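# Hang the ball-filled basket level on the peg

## Task

Hang the shallow basket on the stand's peg by its cord handle so it sits as level as possible, with every ball still inside the basket at the end; any ball outside means failure.

## Robot and tools

Robot: two arms, left_arm and right_arm, each ending in a two-finger gripper. Base positions in the scene frame: left_arm (+0.019, +0.302, +0.023) m, right_arm (-0.033, -0.230, +0.016) m, both facing almost straight along +x. A camera stand is fixed to the floor behind the arms. Loose objects may occasionally get a small push from outside.

Frame: the scene frame has its origin at table-top height, halfway between the nominal bases. +x points out over the table, +z up, and left_arm is on the +y side. Arm names do not match image left and right. Gripper fingers point along the gripper's own +z and open and close along its y. end_effector_position (m) is the spot between the finger pads, just behind the tips; end_effector_quat_wxyz is in wxyz order. Both can be wrong by a few cm, more at long reach.

Row layout (same for every motion tool): 14 numbers, each in [-1, 1]. The first 7 are left_arm: dx, dy, dz, rx, ry, rz, opening. The last 7 are right_arm in the same order. Both arms are always included. dx, dy, dz are offsets along the scene axes, and 1.0 equals 0.6 m. rx, ry, rz are offsets as a single rotation vector about the hand's position, and 1.0 equals 180 degrees. Offsets are measured from that arm's Hand target at the start of the call or action, not from the previous row. Repeating an offset therefore moves the hand again. Opening is not an offset but an absolute value: +1 fully open (about 87 mm between pads), +0.5 about 69 mm, 0 about 43 mm, -0.5 about 18 mm, -1 closed. To keep a gripper unchanged, resend its current opening; writing 0 is a real command. Sending six zero pose numbers re-asks for the existing Hand target.

execute_actions(actions, cameras): actions is a list of actions. Each action is up to 15 rows, one per 1/30 s step. If it has fewer rows, the last row is held for the remaining steps. Each action lasts 0.5 s. With an empty actions list you get images and the full state. cameras is a list of names, ["all"], or []; an unknown name invalidates the call.

move(target, speed, blend, opening_speed, blocking, cameras): drives each gripper in a straight line toward its target. target is either one 14-number row or up to 15 rows; all rows are offsets from the same starting Hand targets. speed is in m/s, 0.002 to 2.9, default 0.25; turning is capped at twice that in rad/s. It can be one value or one per row. blend, in metres, rounds the corners between rows; 0 stops at each row. opening_speed is the opening rate per second on the -1..+1 scale, minimum 0.2. With blocking=false the result returns early while the move continues. A move lasts at most 10 s and does not avoid obstacles or the other arm. Faster moves lag and stray more, and hit harder. Keep paths away from an arm's own base. The result adds a move: line such as done, off_target, moving, held or fault, plus limits such as paced (pose clipped) or held (steps withheld). done means the arm rests within 10 mm and 2 degrees.

wait(seconds, 0 to 10): the robot keeps its last command; any running move continues. stop(): brakes a running move, with some stopping distance. zoom_image(camera, region [x0,y0,x1,y1] in pixels, at most 504 by 504): enlarges part of the latest image. finished_scene(scene): ends the scene; pass the current scene number. It cannot be undone, and the basket must then stay hung without the robot.

Cameras (896x504): cam_head_left, cam_head_right, cam_high, cam_low, cam_left_wrist, cam_right_wrist. Calibrations are given for each, but fixed cameras may have shifted by up to a couple of degrees and about 9 mm. Wrist images can lag while the arm moves.

Reading results: Hand target is your last commanded pose after clipping. The gripper often settles short of it or sags at long reach, so check position and tilt after each move and correct. Orientation commands are clipped to within 40 degrees of the current orientation per step. grip_measured is on the same -1..+1 scale as the opening you send. To grip, command about 0.04 below the reading at first contact; each pad pushes up to about 20 N. Joint torques are in joint order, wrap at ±28 N m for joints 1–3, and include the arm's own weight. Joint ranges (rad): waist -2.618..3.054, shoulder 0..3.142, elbow 0..3.142 (straight at 2.901), wrist pitch ±1.571, wrist yaw ±1.571, wrist roll ±2.094.

Avoid the following. Do not drop the basket or spill balls, let go of moving parts, or strike or shove hard against fixed or heavy things. Nothing may leave the table. Never let the arms, grippers or wrist cameras press or collide; the clearance check does not guard grippers against each other, and closing one gripper on the other's fingers counts as a press. Do not strain camera cables. An arm blocked by something keeps pushing until you command its target back. Holding loads, long stretches and pushing at unreachable poses heat motors. A MOTOR HOT line appears at 75 °C; at 90 °C the arm folds and idles; at 100 °C it collapses. The scene keeps running while you think.

Each tool is called after "Call:" as name(argument=value, ...), one argument or row to a line, values as JSON.

## Session

Call:
execute_actions(
  actions=[],
)

Scene clock: 0.00 s.
left_arm: end_effector_position=(+0.4050, +0.3047, +0.0852) grip_measured=+1.000 end_effector_quat_wxyz=(+0.583, +0.008, +0.812, +0.019) | right_arm: end_effector_position=(+0.3274, -0.2542, +0.0433) grip_measured=+1.000 end_effector_quat_wxyz=(+0.528, +0.101, +0.841, -0.063)
Joint positions: left_arm=[-0.025 1.509 0.381 0.803 -0.031 0.032 1] | right_arm=[0.028 1.526 0.354 0.706 0.248 0.123 1]
Joint velocities: within noise
Joint torques (N m): no reading
Heat: left arm: 39 °C; right arm: 34 °C.
Hand target: left_arm +0.4070, +0.3047, +0.0888; +0.586, +0.008, +0.810, +0.019 | right_arm +0.3318, -0.2540, +0.0500; +0.537, +0.102, +0.835, -0.062
Tool commands: left_gripper/opening=+1.0 right_gripper/opening=+1.0
camera_calibration:
cam_left_wrist: T_world_to_cam=[[0.0596692, -0.996967, -0.0499722, 0.287058], [-0.883735, -0.0294813, -0.467058, 0.441294], [0.464168, 0.0720312, -0.882813, 0.0097563], [0, 0, 0, 1]] pos_world=[0.368329, 0.298494, 0.229068]
cam_right_wrist: T_world_to_cam=[[-0.27882, -0.959608, 0.0375854, -0.161793], [-0.88893, 0.243078, -0.388223, 0.409532], [0.363406, -0.141655, -0.920799, 0.0303731], [0, 0, 0, 1]] pos_world=[0.307896, -0.250504, 0.193038]

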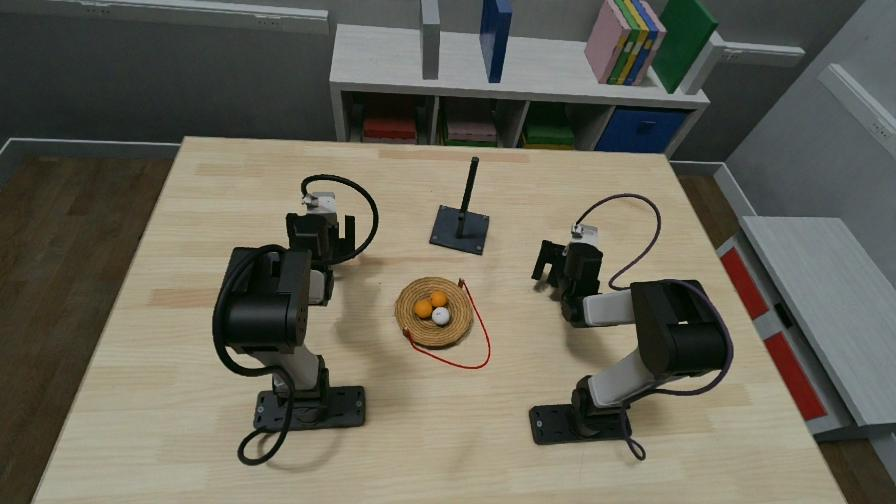

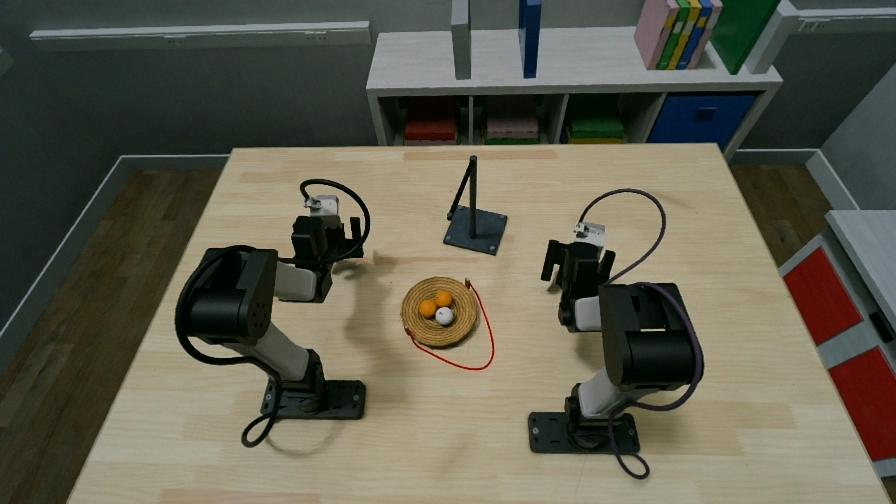

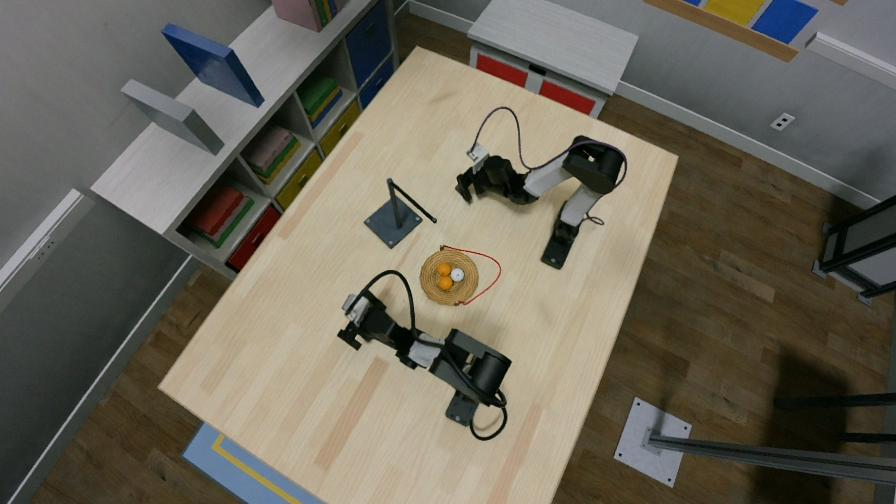

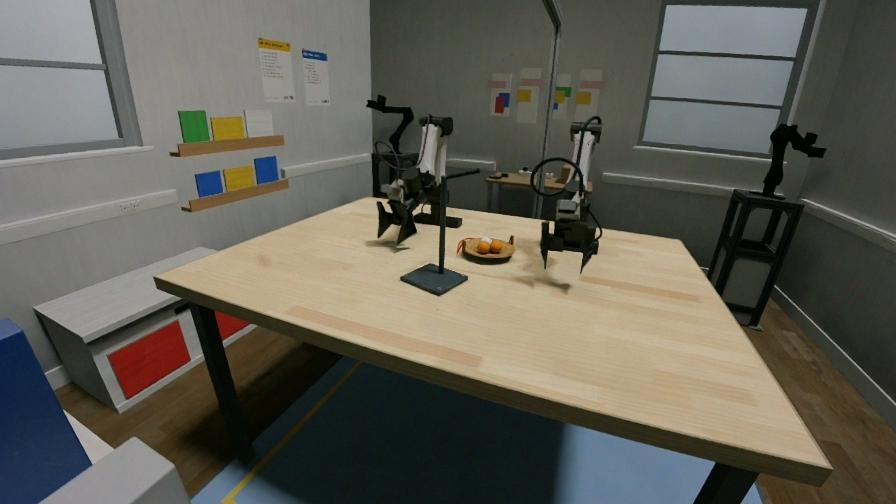

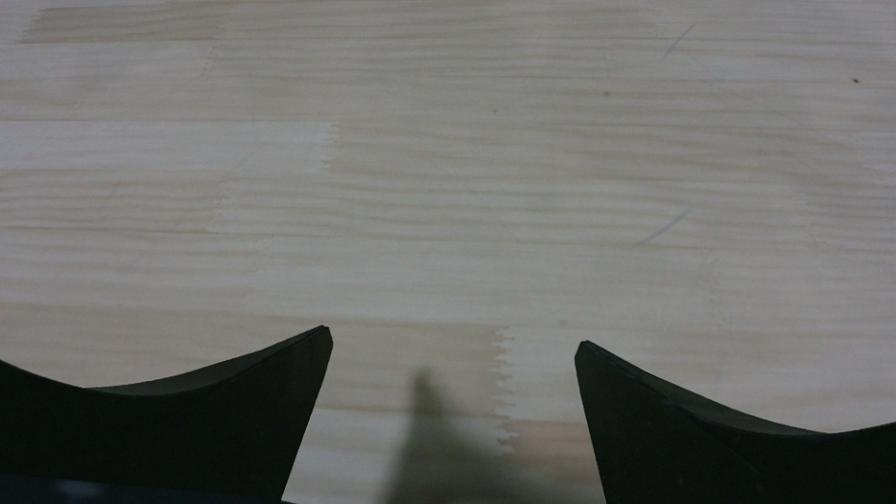

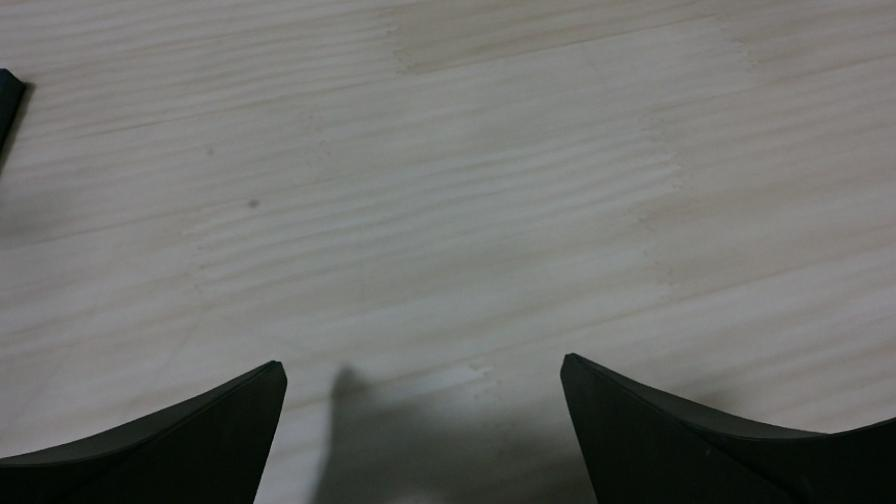

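Call:
zoom_image(
  camera="cam_head_right",
  region=[380, 140, 540, 390],
)

Call:
zoom_image(
  camera="cam_high",
  region=[350, 160, 530, 320],
)

Call:
zoom_image(
  camera="cam_low",
  region=[380, 150, 540, 300],
)

Call:
zoom_image(
  camera="cam_head_left",
  region=[370, 140, 530, 390],
)

Scaled by 2.016 from the camera's 896x504 image, which has a finer 1280x720 frame.

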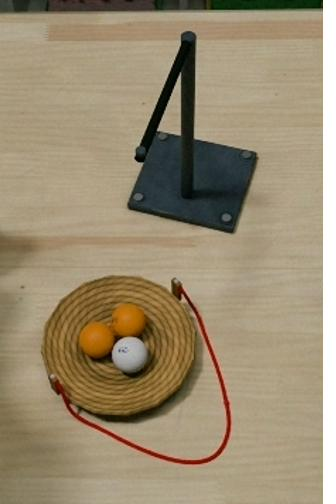

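Scaled by 2.800 from the camera's 896x504 image, which has a finer 1280x720 frame.

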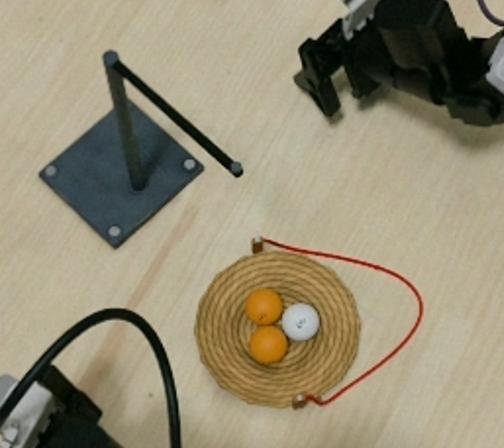

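Scaled by 3.150 from the camera's 896x504 image, which has a finer 1280x720 frame.

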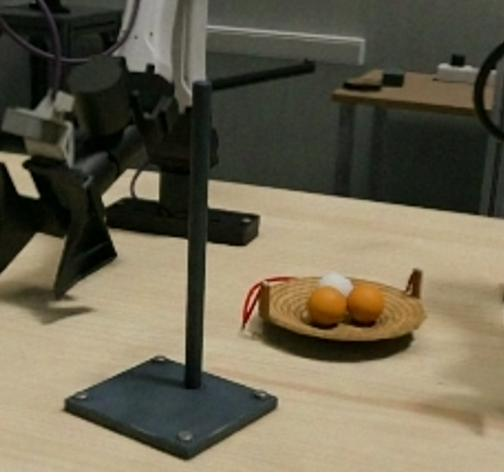

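Scaled by 2.016 from the camera's 896x504 image, which has a finer 1280x720 frame.

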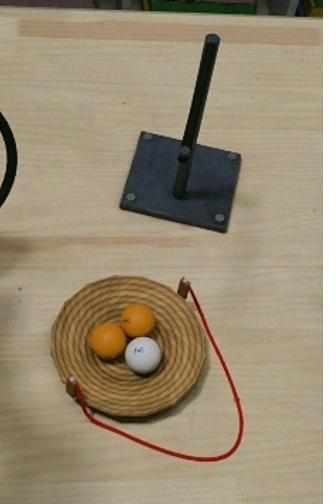

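Call:
move(
  target=[
    [-0.2,-0.2,0.25,0.08,0.19,-0.11,0, 0,0,0,0,0,0,1],
    [-0.5,-0.571,0.085,0.154,0.379,-0.2246,0, 0,0,0,0,0,0,1],
  ],
  blend=0.04,
  cameras=["all"],
)

Scene clock: 5.50 s.
left_arm: end_effector_position=(+0.1078, -0.0334, +0.1400) grip_measured=+0.000 end_effector_quat_wxyz=(+0.004, +0.413, +0.911, +0.001) | right_arm: end_effector_position=(+0.3274, -0.2542, +0.0433) grip_measured=+1.000 end_effector_quat_wxyz=(+0.528, +0.101, +0.841, -0.063)
Joint positions: left_arm=[-1.282 2.009 1.825 -1.383 -0.006 -0.415 0.5] | right_arm=[0.028 1.526 0.354 0.706 0.248 0.123 1]
Joint torques (N m): left_arm=[-0.43 -7.65 9.88 0.32 -0.17 -0.27] | right_arm=[-0.44 -6.19 5.96 1.75 0.09 -0.02]
Heat: left arm: 40 °C; right arm: 35 °C.
Hand target: left_arm +0.1070, -0.0379, +0.1397; +0.000, +0.407, +0.913, -0.001 | right_arm +0.3318, -0.2540, +0.0500; +0.537, +0.102, +0.835, -0.062
Off the commanded pose: left_arm 0.005 m, 1 deg | right_arm 0.008 m, 1 deg.
move: done
camera_calibration:
cam_left_wrist: T_world_to_cam=[[-0.746458, -0.663116, -0.0554744, 0.0691952], [-0.51231, 0.519488, 0.683864, 0.0113901], [-0.424663, 0.538896, -0.727497, 0.310221], [0, 0, 0, 1]] pos_world=[0.189226, -0.127209, 0.221734]
cam_right_wrist: T_world_to_cam=[[-0.27882, -0.959608, 0.0375854, -0.161793], [-0.88893, 0.243078, -0.388223, 0.409532], [0.363406, -0.141655, -0.920799, 0.0303731], [0, 0, 0, 1]] pos_world=[0.307896, -0.250504, 0.193038]

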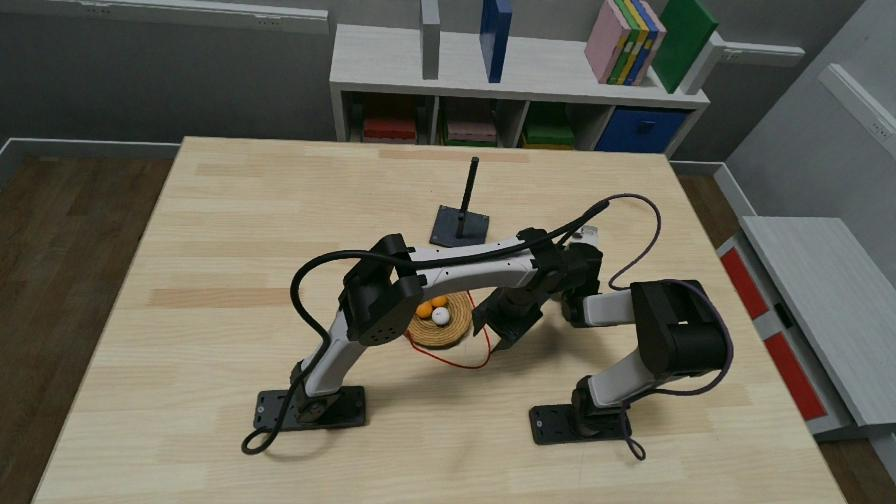

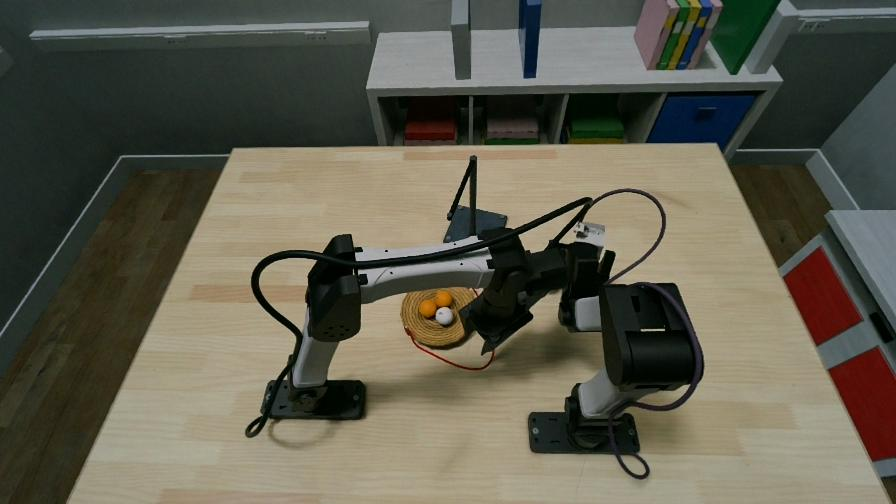

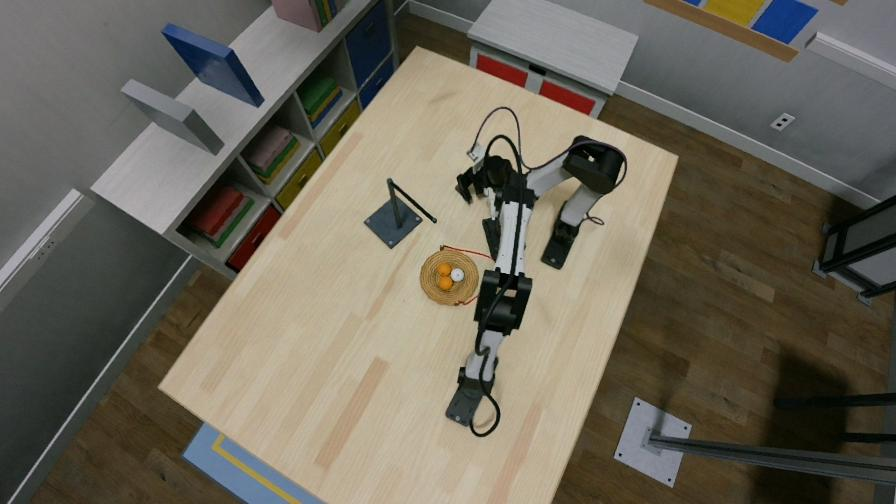

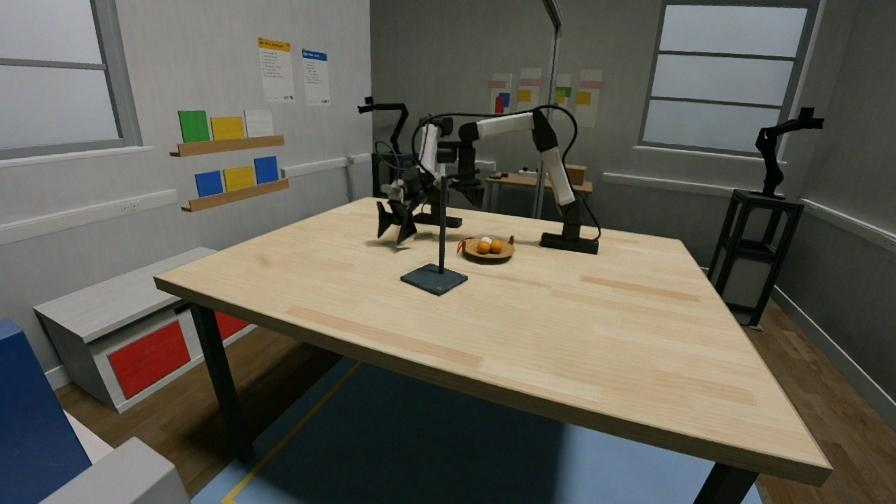

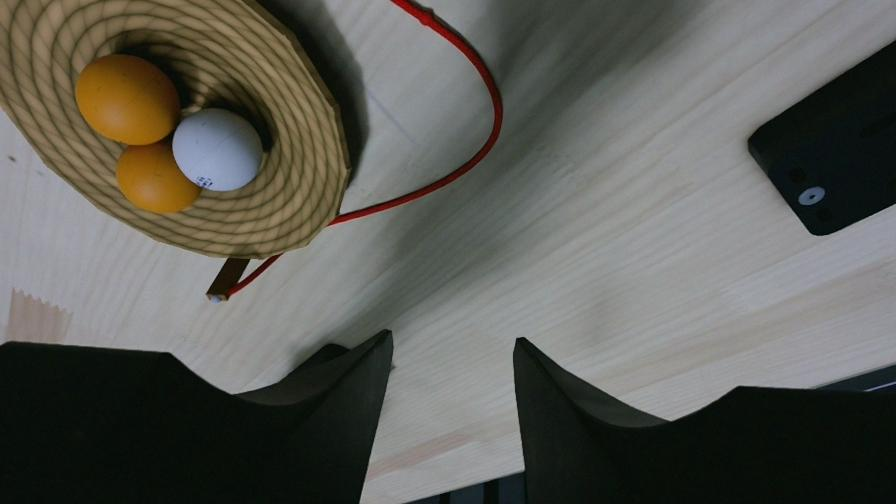

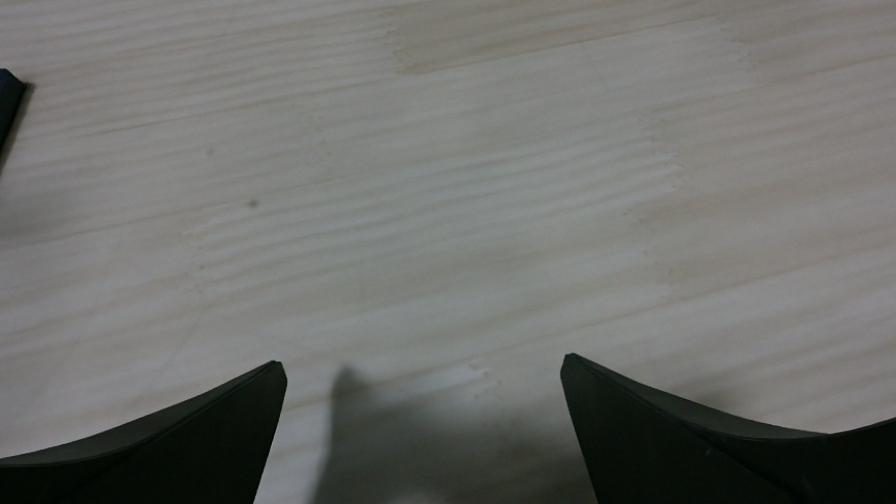

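Call:
move(
  target=[-0.0133,0.0175,-0.182,0,0,0,0, 0,0,0,0,0,0,1],
  speed=0.12,
  cameras=["cam_left_wrist","cam_head_left","cam_high"],
)

Call:
zoom_image(
  camera="cam_head_left",
  region=[390, 260, 570, 390],
)

Scene clock: 8.00 s.
left_arm: end_effector_position=(+0.1032, -0.0260, +0.0386) grip_measured=+0.000 end_effector_quat_wxyz=(+0.005, +0.409, +0.912, -0.002) | right_arm: end_effector_position=(+0.3274, -0.2542, +0.0433) grip_measured=+1.000 end_effector_quat_wxyz=(+0.528, +0.101, +0.841, -0.063)
Joint positions: left_arm=[-1.286 2.026 1.442 -0.976 -0.005 -0.428 0.5] | right_arm=[0.028 1.526 0.354 0.706 0.248 0.123 1]
Joint torques (N m): left_arm=[-1.07 -7.45 6.41 0.54 -0.19 -0.25] | right_arm=[-0.47 -6.19 5.82 1.79 0.1 -0.03]
Heat: left arm: 40 °C; right arm: 35 °C.
Hand target: left_arm +0.0991, -0.0274, +0.0305; +0.000, +0.407, +0.914, +0.000 | right_arm +0.3318, -0.2540, +0.0500; +0.537, +0.102, +0.835, -0.062
Off the commanded pose: left_arm 0.009 m, 1 deg | right_arm 0.008 m, 1 deg.
move: done
camera_calibration:
cam_left_wrist: T_world_to_cam=[[-0.740304, -0.670287, -0.0516223, 0.0641442], [-0.517583, 0.519274, 0.680046, 0.0753276], [-0.42902, 0.530159, -0.73135, 0.230868], [0, 0, 0, 1]] pos_world=[0.185521, -0.118517, 0.12093]
Images, in order (width x height): cam_head_left 896x504, cam_high 896x504, cam_left_wrist 896x504.

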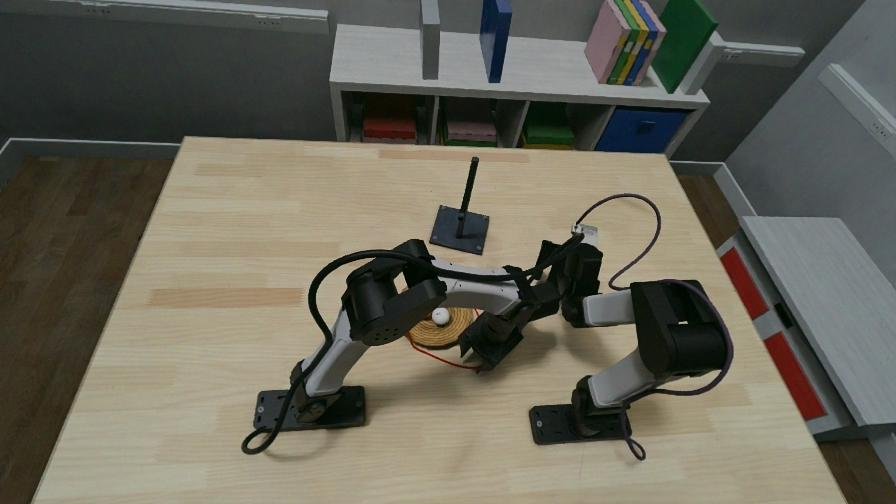

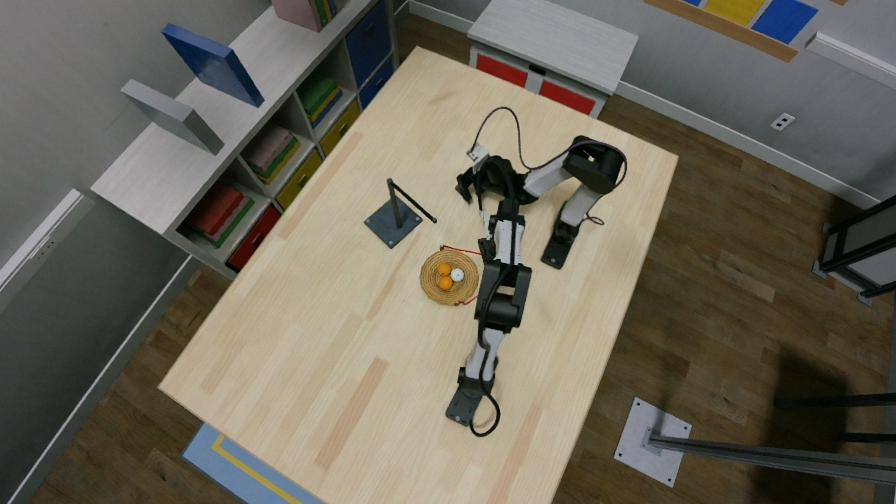

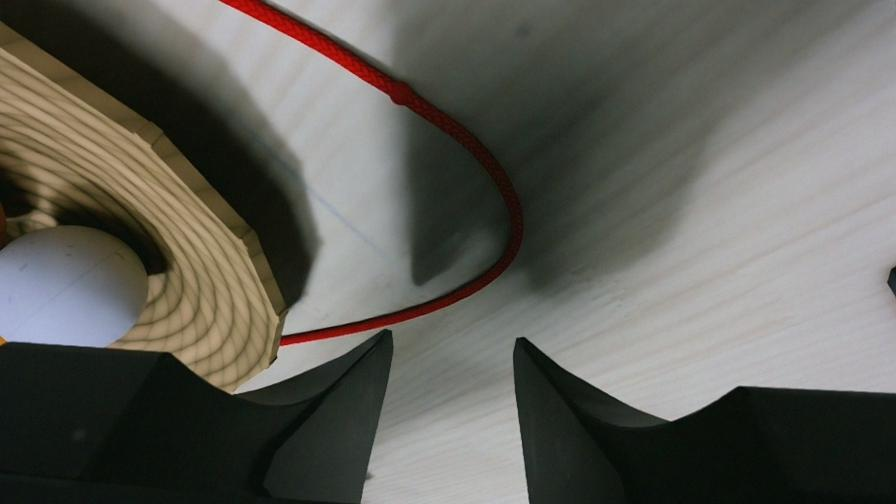

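Scaled by 2.800 from the camera's 896x504 image, which has a finer 1280x720 frame.

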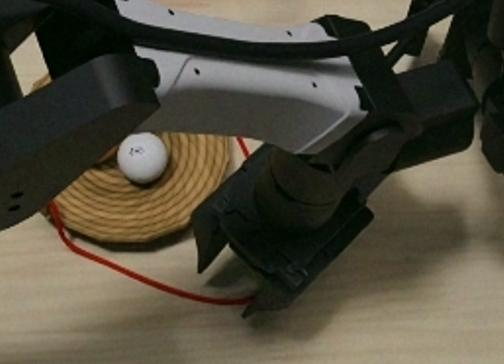

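Call:
move(
  target=[0.0115,-0.045,-0.012,0,0,0,0, 0,0,0,0,0,0,1],
  speed=0.1,
  cameras=["cam_left_wrist","cam_head_left","cam_high"],
)

Call:
zoom_image(
  camera="cam_head_left",
  region=[390, 260, 570, 390],
)

Scene clock: 9.07 s.
left_arm: end_effector_position=(+0.1043, -0.0295, +0.0299) grip_measured=+0.000 end_effector_quat_wxyz=(+0.000, +0.409, +0.913, +0.004) | right_arm: end_effector_position=(+0.3274, -0.2542, +0.0433) grip_measured=+1.000 end_effector_quat_wxyz=(+0.528, +0.101, +0.841, -0.063)
Joint positions: left_arm=[-1.286 2.067 1.465 -0.975 -0.005 -0.429 0.5] | right_arm=[0.028 1.526 0.354 0.706 0.248 0.123 1]
Joint torques (N m): left_arm=[-0.38 -9.66 6.75 0.33 -0.23 -0.09] | right_arm=[-0.35 -6.2 5.87 1.74 0.1 -0.05]
Heat: left arm: 40 °C; right arm: 35 °C.
Hand target: left_arm +0.1042, -0.0291, +0.0307; +0.000, +0.409, +0.913, +0.004 (not the last commanded pose) | right_arm +0.3318, -0.2540, +0.0500; +0.537, +0.102, +0.835, -0.062
Off the commanded pose: left_arm 0.026 m, 1 deg | right_arm 0.008 m, 1 deg.
move: held (left_arm; a check stopped the path); limits=held
pose unreachable (left arm): on one or more control steps of this call, first in action 0 (counted from 0), this arm could not follow its commanded pose, so it was not sent that pose on those steps. It may still have moved: this result reports where it is.
cause: moving toward the commanded pose would bring a part of the arm too close to another arm (this arm's wrist (the part past joint 4) and the right arm's wrist (the part past joint 4), along the way the arms are being sent, or toward where that arm still pushes).
camera_calibration:
cam_left_wrist: T_world_to_cam=[[-0.740091, -0.669911, -0.0590191, 0.0623142], [-0.514412, 0.507397, 0.691324, 0.0825538], [-0.43318, 0.542003, -0.720131, 0.227229], [0, 0, 0, 1]] pos_world=[0.187016, -0.123301, 0.110241]
Images, in order (width x height): cam_head_left 896x504, cam_high 896x504, cam_left_wrist 896x504.

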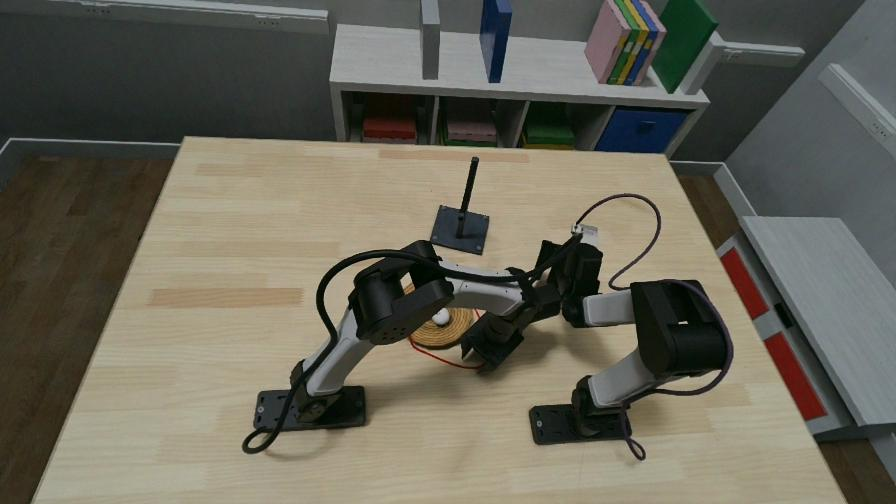

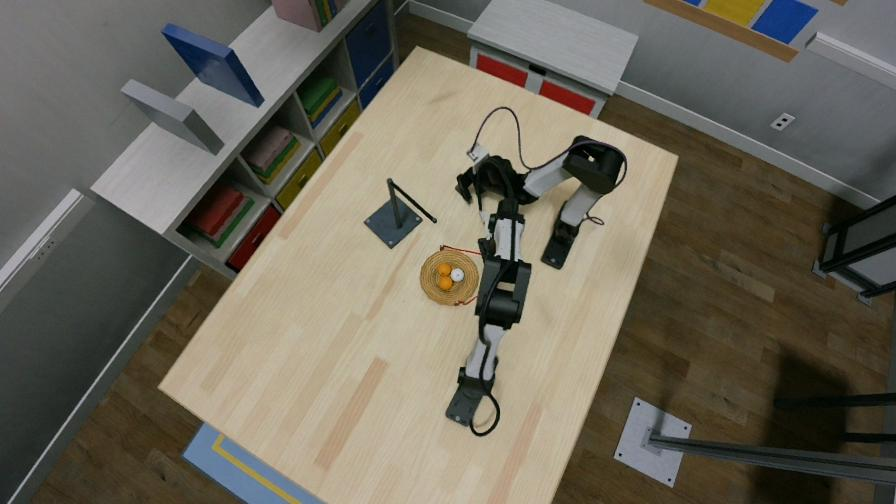

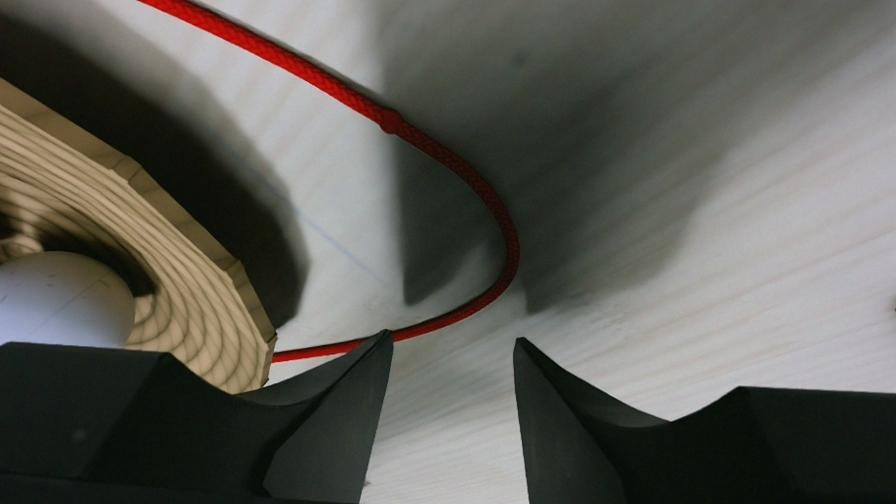

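Scaled by 2.800 from the camera's 896x504 image, which has a finer 1280x720 frame.

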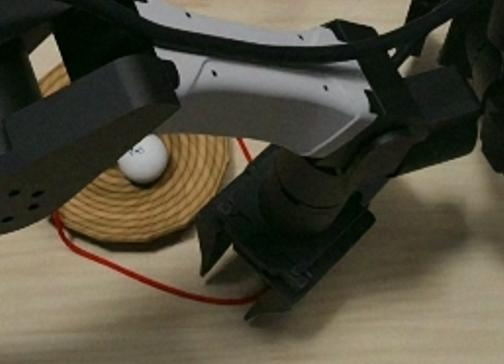

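Call:
move(
  target=[0,0,0,0,0,0,0, -0.29,-0.477,0.1,0,0,-0.305,0],
)

Call:
move(
  target=[0.003,-0.042,-0.022,0,0,0,0, 0,0,0,0,0,0,0],
  speed=0.1,
  cameras=["cam_left_wrist","cam_head_left","cam_high"],
)

Call:
zoom_image(
  camera="cam_head_left",
  region=[390, 260, 570, 390],
)

Scene clock: 15.03 s.
left_arm: end_effector_position=(+0.1043, -0.0295, +0.0299) grip_measured=+0.000 end_effector_quat_wxyz=(+0.000, +0.409, +0.913, +0.004) | right_arm: end_effector_position=(+0.1527, -0.5310, +0.0972) grip_measured=+0.000 end_effector_quat_wxyz=(+0.436, +0.477, +0.703, -0.297)
Joint positions: left_arm=[-1.286 2.067 1.465 -0.975 -0.005 -0.429 0.5] | right_arm=[-0.916 1.261 0.46 0.324 0.257 0.128 0.5]
Joint torques (N m): left_arm=[-0.38 -9.69 6.67 0.36 -0.26 -0.08] | right_arm=[-0.84 -3.63 9.25 1.72 0.1 -0.07]
Heat: left arm: 41 °C; right arm: 35 °C.
Hand target: left_arm +0.1042, -0.0291, +0.0307; +0.000, +0.409, +0.913, +0.004 | right_arm +0.1580, -0.5402, +0.1100; +0.448, +0.475, +0.694, -0.302
Off the commanded pose: left_arm 0.001 m, 0 deg | right_arm 0.017 m, 2 deg.
move: off_target (right_arm)

Scene clock: 15.93 s.
left_arm: end_effector_position=(+0.1079, -0.0488, +0.0203) grip_measured=+0.000 end_effector_quat_wxyz=(+0.001, +0.412, +0.911, +0.003) | right_arm: end_effector_position=(+0.1527, -0.5310, +0.0972) grip_measured=+0.000 end_effector_quat_wxyz=(+0.436, +0.477, +0.703, -0.297)
Joint positions: left_arm=[-1.292 2.147 1.549 -0.976 -0.005 -0.429 0.5] | right_arm=[-0.916 1.261 0.46 0.324 0.257 0.128 0.5]
Joint torques (N m): left_arm=[-1.2 -7.98 9.36 0.32 -0.25 -0.27] | right_arm=[-0.83 -3.77 9.36 1.74 0.09 -0.06]
Heat: left arm: 41 °C; right arm: 35 °C.
Hand target: left_arm +0.1059, -0.0544, +0.0174; +0.000, +0.409, +0.913, +0.004 | right_arm +0.1580, -0.5402, +0.1100; +0.448, +0.475, +0.694, -0.302
Off the commanded pose: left_arm 0.006 m, 0 deg | right_arm 0.017 m, 2 deg.
move: off_target (right_arm)
camera_calibration:
cam_left_wrist: T_world_to_cam=[[-0.744058, -0.665671, -0.0570919, 0.0521], [-0.512225, 0.513499, 0.688436, 0.101036], [-0.428955, 0.541481, -0.723046, 0.231964], [0, 0, 0, 1]] pos_world=[0.190021, -0.142805, 0.101138]
Images, in order (width x height): cam_head_left 896x504, cam_high 896x504, cam_left_wrist 896x504.

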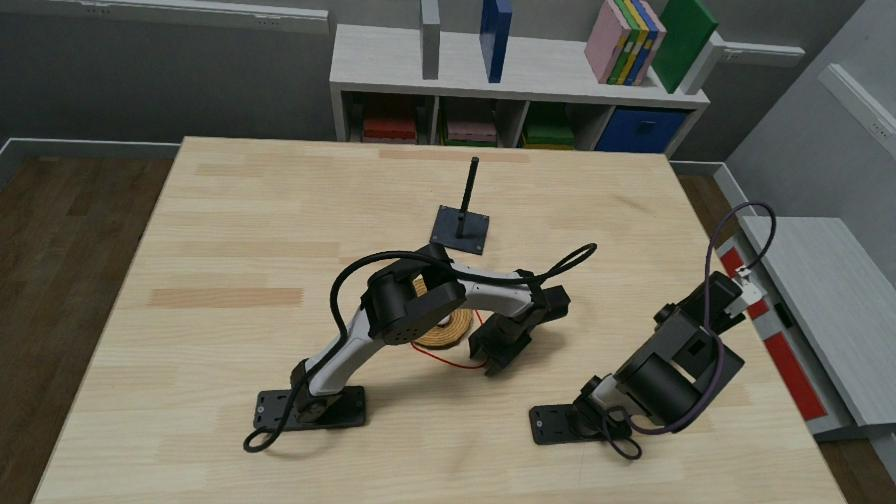

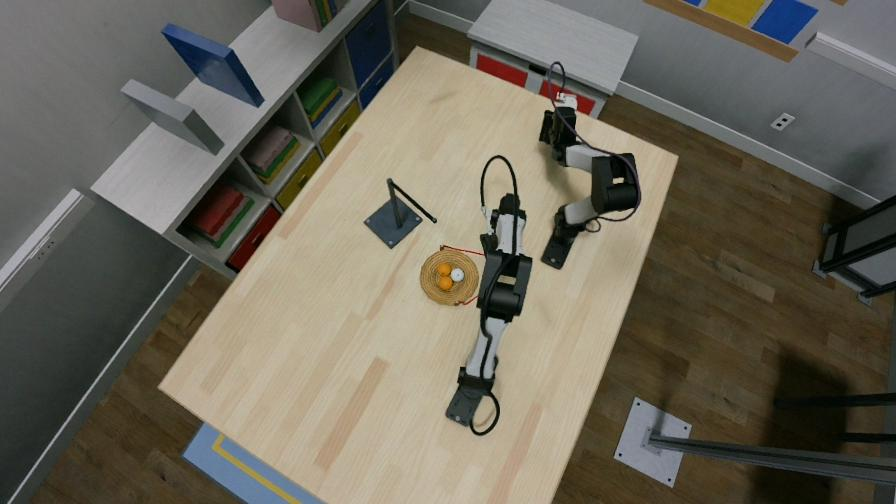

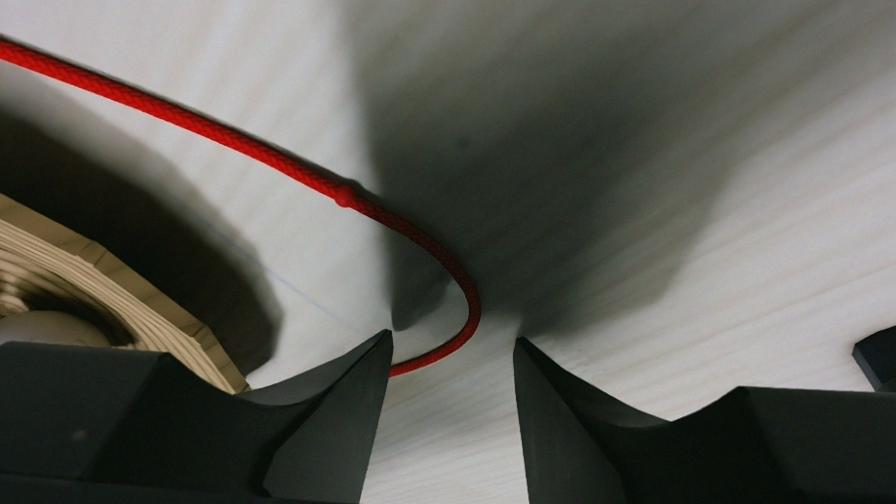

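Scaled by 2.800 from the camera's 896x504 image, which has a finer 1280x720 frame.

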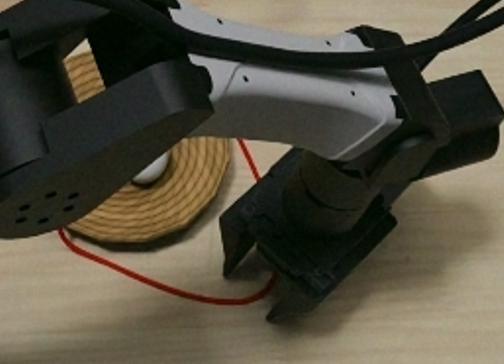

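Call:
move(
  target=[0,0.006,-0.022,0,0,0,0, 0,0,0,0,0,0,0],
  speed=0.04,
  cameras=["cam_left_wrist","cam_head_left"],
)

Scene clock: 16.87 s.
left_arm: end_effector_position=(+0.1085, -0.0513, +0.0158) grip_measured=+0.000 end_effector_quat_wxyz=(+0.005, +0.412, +0.911, -0.002) | right_arm: end_effector_position=(+0.1527, -0.5310, +0.0972) grip_measured=+0.000 end_effector_quat_wxyz=(+0.436, +0.477, +0.703, -0.297)
Joint positions: left_arm=[-1.292 2.151 1.539 -0.95 -0.004 -0.429 0.5] | right_arm=[-0.916 1.261 0.46 0.324 0.257 0.128 0.5]
Joint torques (N m): left_arm=[-0.95 -7.82 5.87 0.6 -0.26 -0.2] | right_arm=[-0.9 -3.86 9.2 1.75 0.11 -0.04]
Heat: left arm: 41 °C; right arm: 35 °C.
Hand target: left_arm +0.1058, -0.0508, +0.0043; +0.000, +0.409, +0.913, +0.004 | right_arm +0.1580, -0.5402, +0.1100; +0.448, +0.475, +0.694, -0.302
Off the commanded pose: left_arm 0.012 m, 1 deg | right_arm 0.017 m, 2 deg.
move: off_target (left_arm, right_arm)
camera_calibration:
cam_left_wrist: T_world_to_cam=[[-0.743942, -0.666264, -0.0514054, 0.0505511], [-0.514049, 0.521433, 0.681074, 0.106372], [-0.42697, 0.533105, -0.730408, 0.229843], [0, 0, 0, 1]] pos_world=[0.190423, -0.144316, 0.098031]
Images, in order (width x height): cam_head_left 896x504, cam_left_wrist 896x504.

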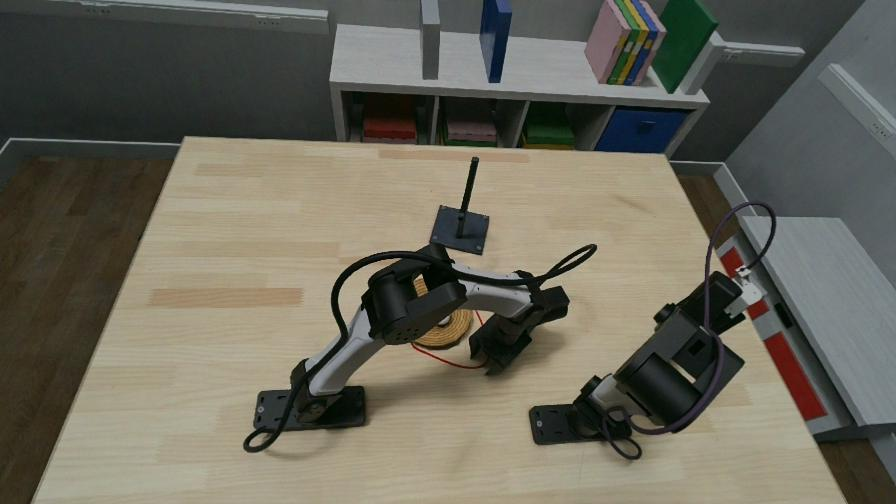

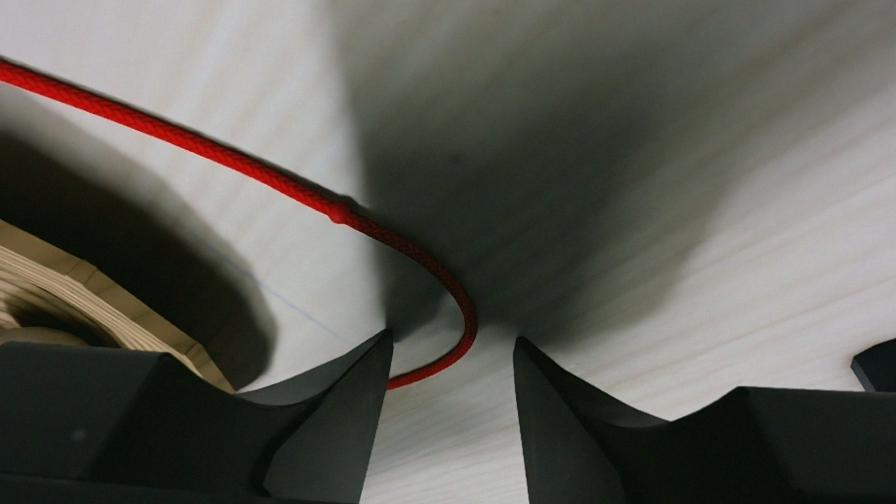

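Call:
move(
  target=[-0.002,0.004,-0.018,0,0,0,0, 0,0,0,0,0,0,0],
  speed=0.03,
  cameras=["cam_left_wrist"],
)

Scene clock: 17.63 s.
left_arm: end_effector_position=(+0.1071, -0.0513, +0.0145) grip_measured=+0.000 end_effector_quat_wxyz=(+0.002, +0.412, +0.911, -0.005) | right_arm: end_effector_position=(+0.1527, -0.5310, +0.0972) grip_measured=+0.000 end_effector_quat_wxyz=(+0.436, +0.477, +0.703, -0.297)
Joint positions: left_arm=[-1.292 2.151 1.533 -0.943 0.004 -0.429 0.5] | right_arm=[-0.916 1.261 0.46 0.324 0.257 0.128 0.5]
Joint torques (N m): left_arm=[-0.9 -7.3 3.08 0.95 -0.33 -0.23] | right_arm=[-0.72 -3.7 9.18 1.71 0.11 -0.06]
Heat: left arm: 41 °C; right arm: 36 °C.
Hand target: left_arm +0.1047, -0.0484, -0.0065; +0.000, +0.409, +0.913, +0.004 | right_arm +0.1580, -0.5402, +0.1100; +0.448, +0.475, +0.694, -0.302
Off the commanded pose: left_arm 0.021 m, 1 deg | right_arm 0.017 m, 2 deg.
move: off_target (left_arm, right_arm)
camera_calibration:
cam_left_wrist: T_world_to_cam=[[-0.744368, -0.66632, -0.0439763, 0.0492773], [-0.508811, 0.523295, 0.683574, 0.105995], [-0.432467, 0.531207, -0.728555, 0.228698], [0, 0, 0, 1]] pos_world=[0.189516, -0.144118, 0.0963308]
Images, in order (width x height): cam_left_wrist 896x504.

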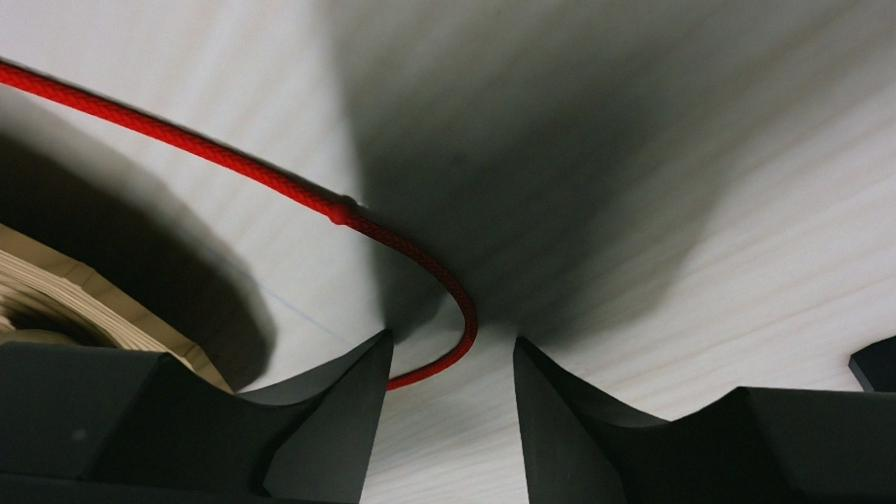

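Call:
move(
  target=[0,0,0.018,0,0,0,-1, 0,0,0,0,0,0,0],
  opening_speed=0.8,
  cameras=["cam_left_wrist"],
)

Scene clock: 20.20 s.
left_arm: end_effector_position=(+0.1055, -0.0518, +0.0147) grip_measured=-0.897 end_effector_quat_wxyz=(-0.002, +0.411, +0.911, -0.008) | right_arm: end_effector_position=(+0.1527, -0.5310, +0.0972) grip_measured=+0.000 end_effector_quat_wxyz=(+0.436, +0.477, +0.703, -0.297)
Joint positions: left_arm=[-1.292 2.151 1.533 -0.943 0.013 -0.429 0.051] | right_arm=[-0.916 1.261 0.46 0.324 0.257 0.128 0.5]
Joint torques (N m): left_arm=[-0.95 -8.51 5.04 0.6 -0.43 -0.24] | right_arm=[-0.66 -3.85 9.24 1.73 0.12 -0.03]
Heat: left arm: 41 °C; right arm: 36 °C.
Hand target: left_arm +0.1047, -0.0485, +0.0043; +0.000, +0.409, +0.913, +0.004 | right_arm +0.1580, -0.5402, +0.1100; +0.448, +0.475, +0.694, -0.302
Off the commanded pose: left_arm 0.011 m, 1 deg | right_arm 0.017 m, 2 deg.
move: off_target (left_arm, right_arm)
camera_calibration:
cam_left_wrist: T_world_to_cam=[[-0.744482, -0.666685, -0.0357323, 0.0477043], [-0.503052, 0.524957, 0.686556, 0.104761], [-0.438959, 0.529104, -0.726198, 0.228933], [0, 0, 0, 1]] pos_world=[0.188708, -0.144321, 0.0960308]
Images, in order (width x height): cam_left_wrist 896x504.

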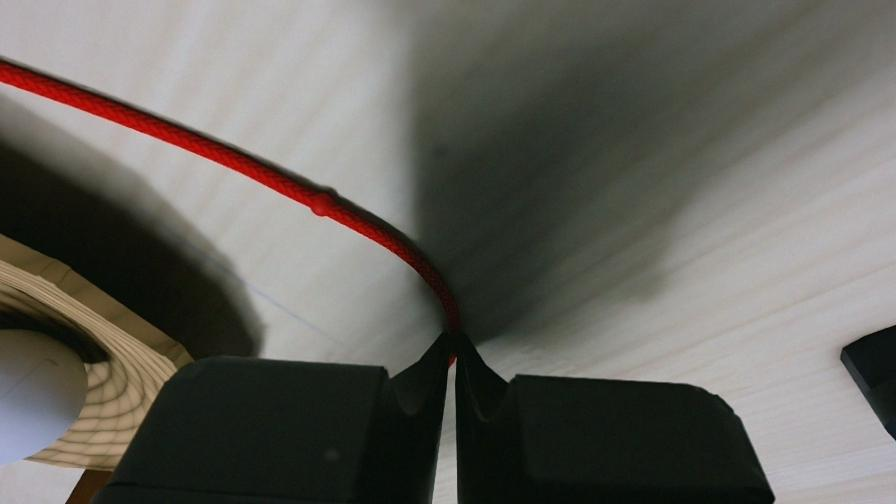

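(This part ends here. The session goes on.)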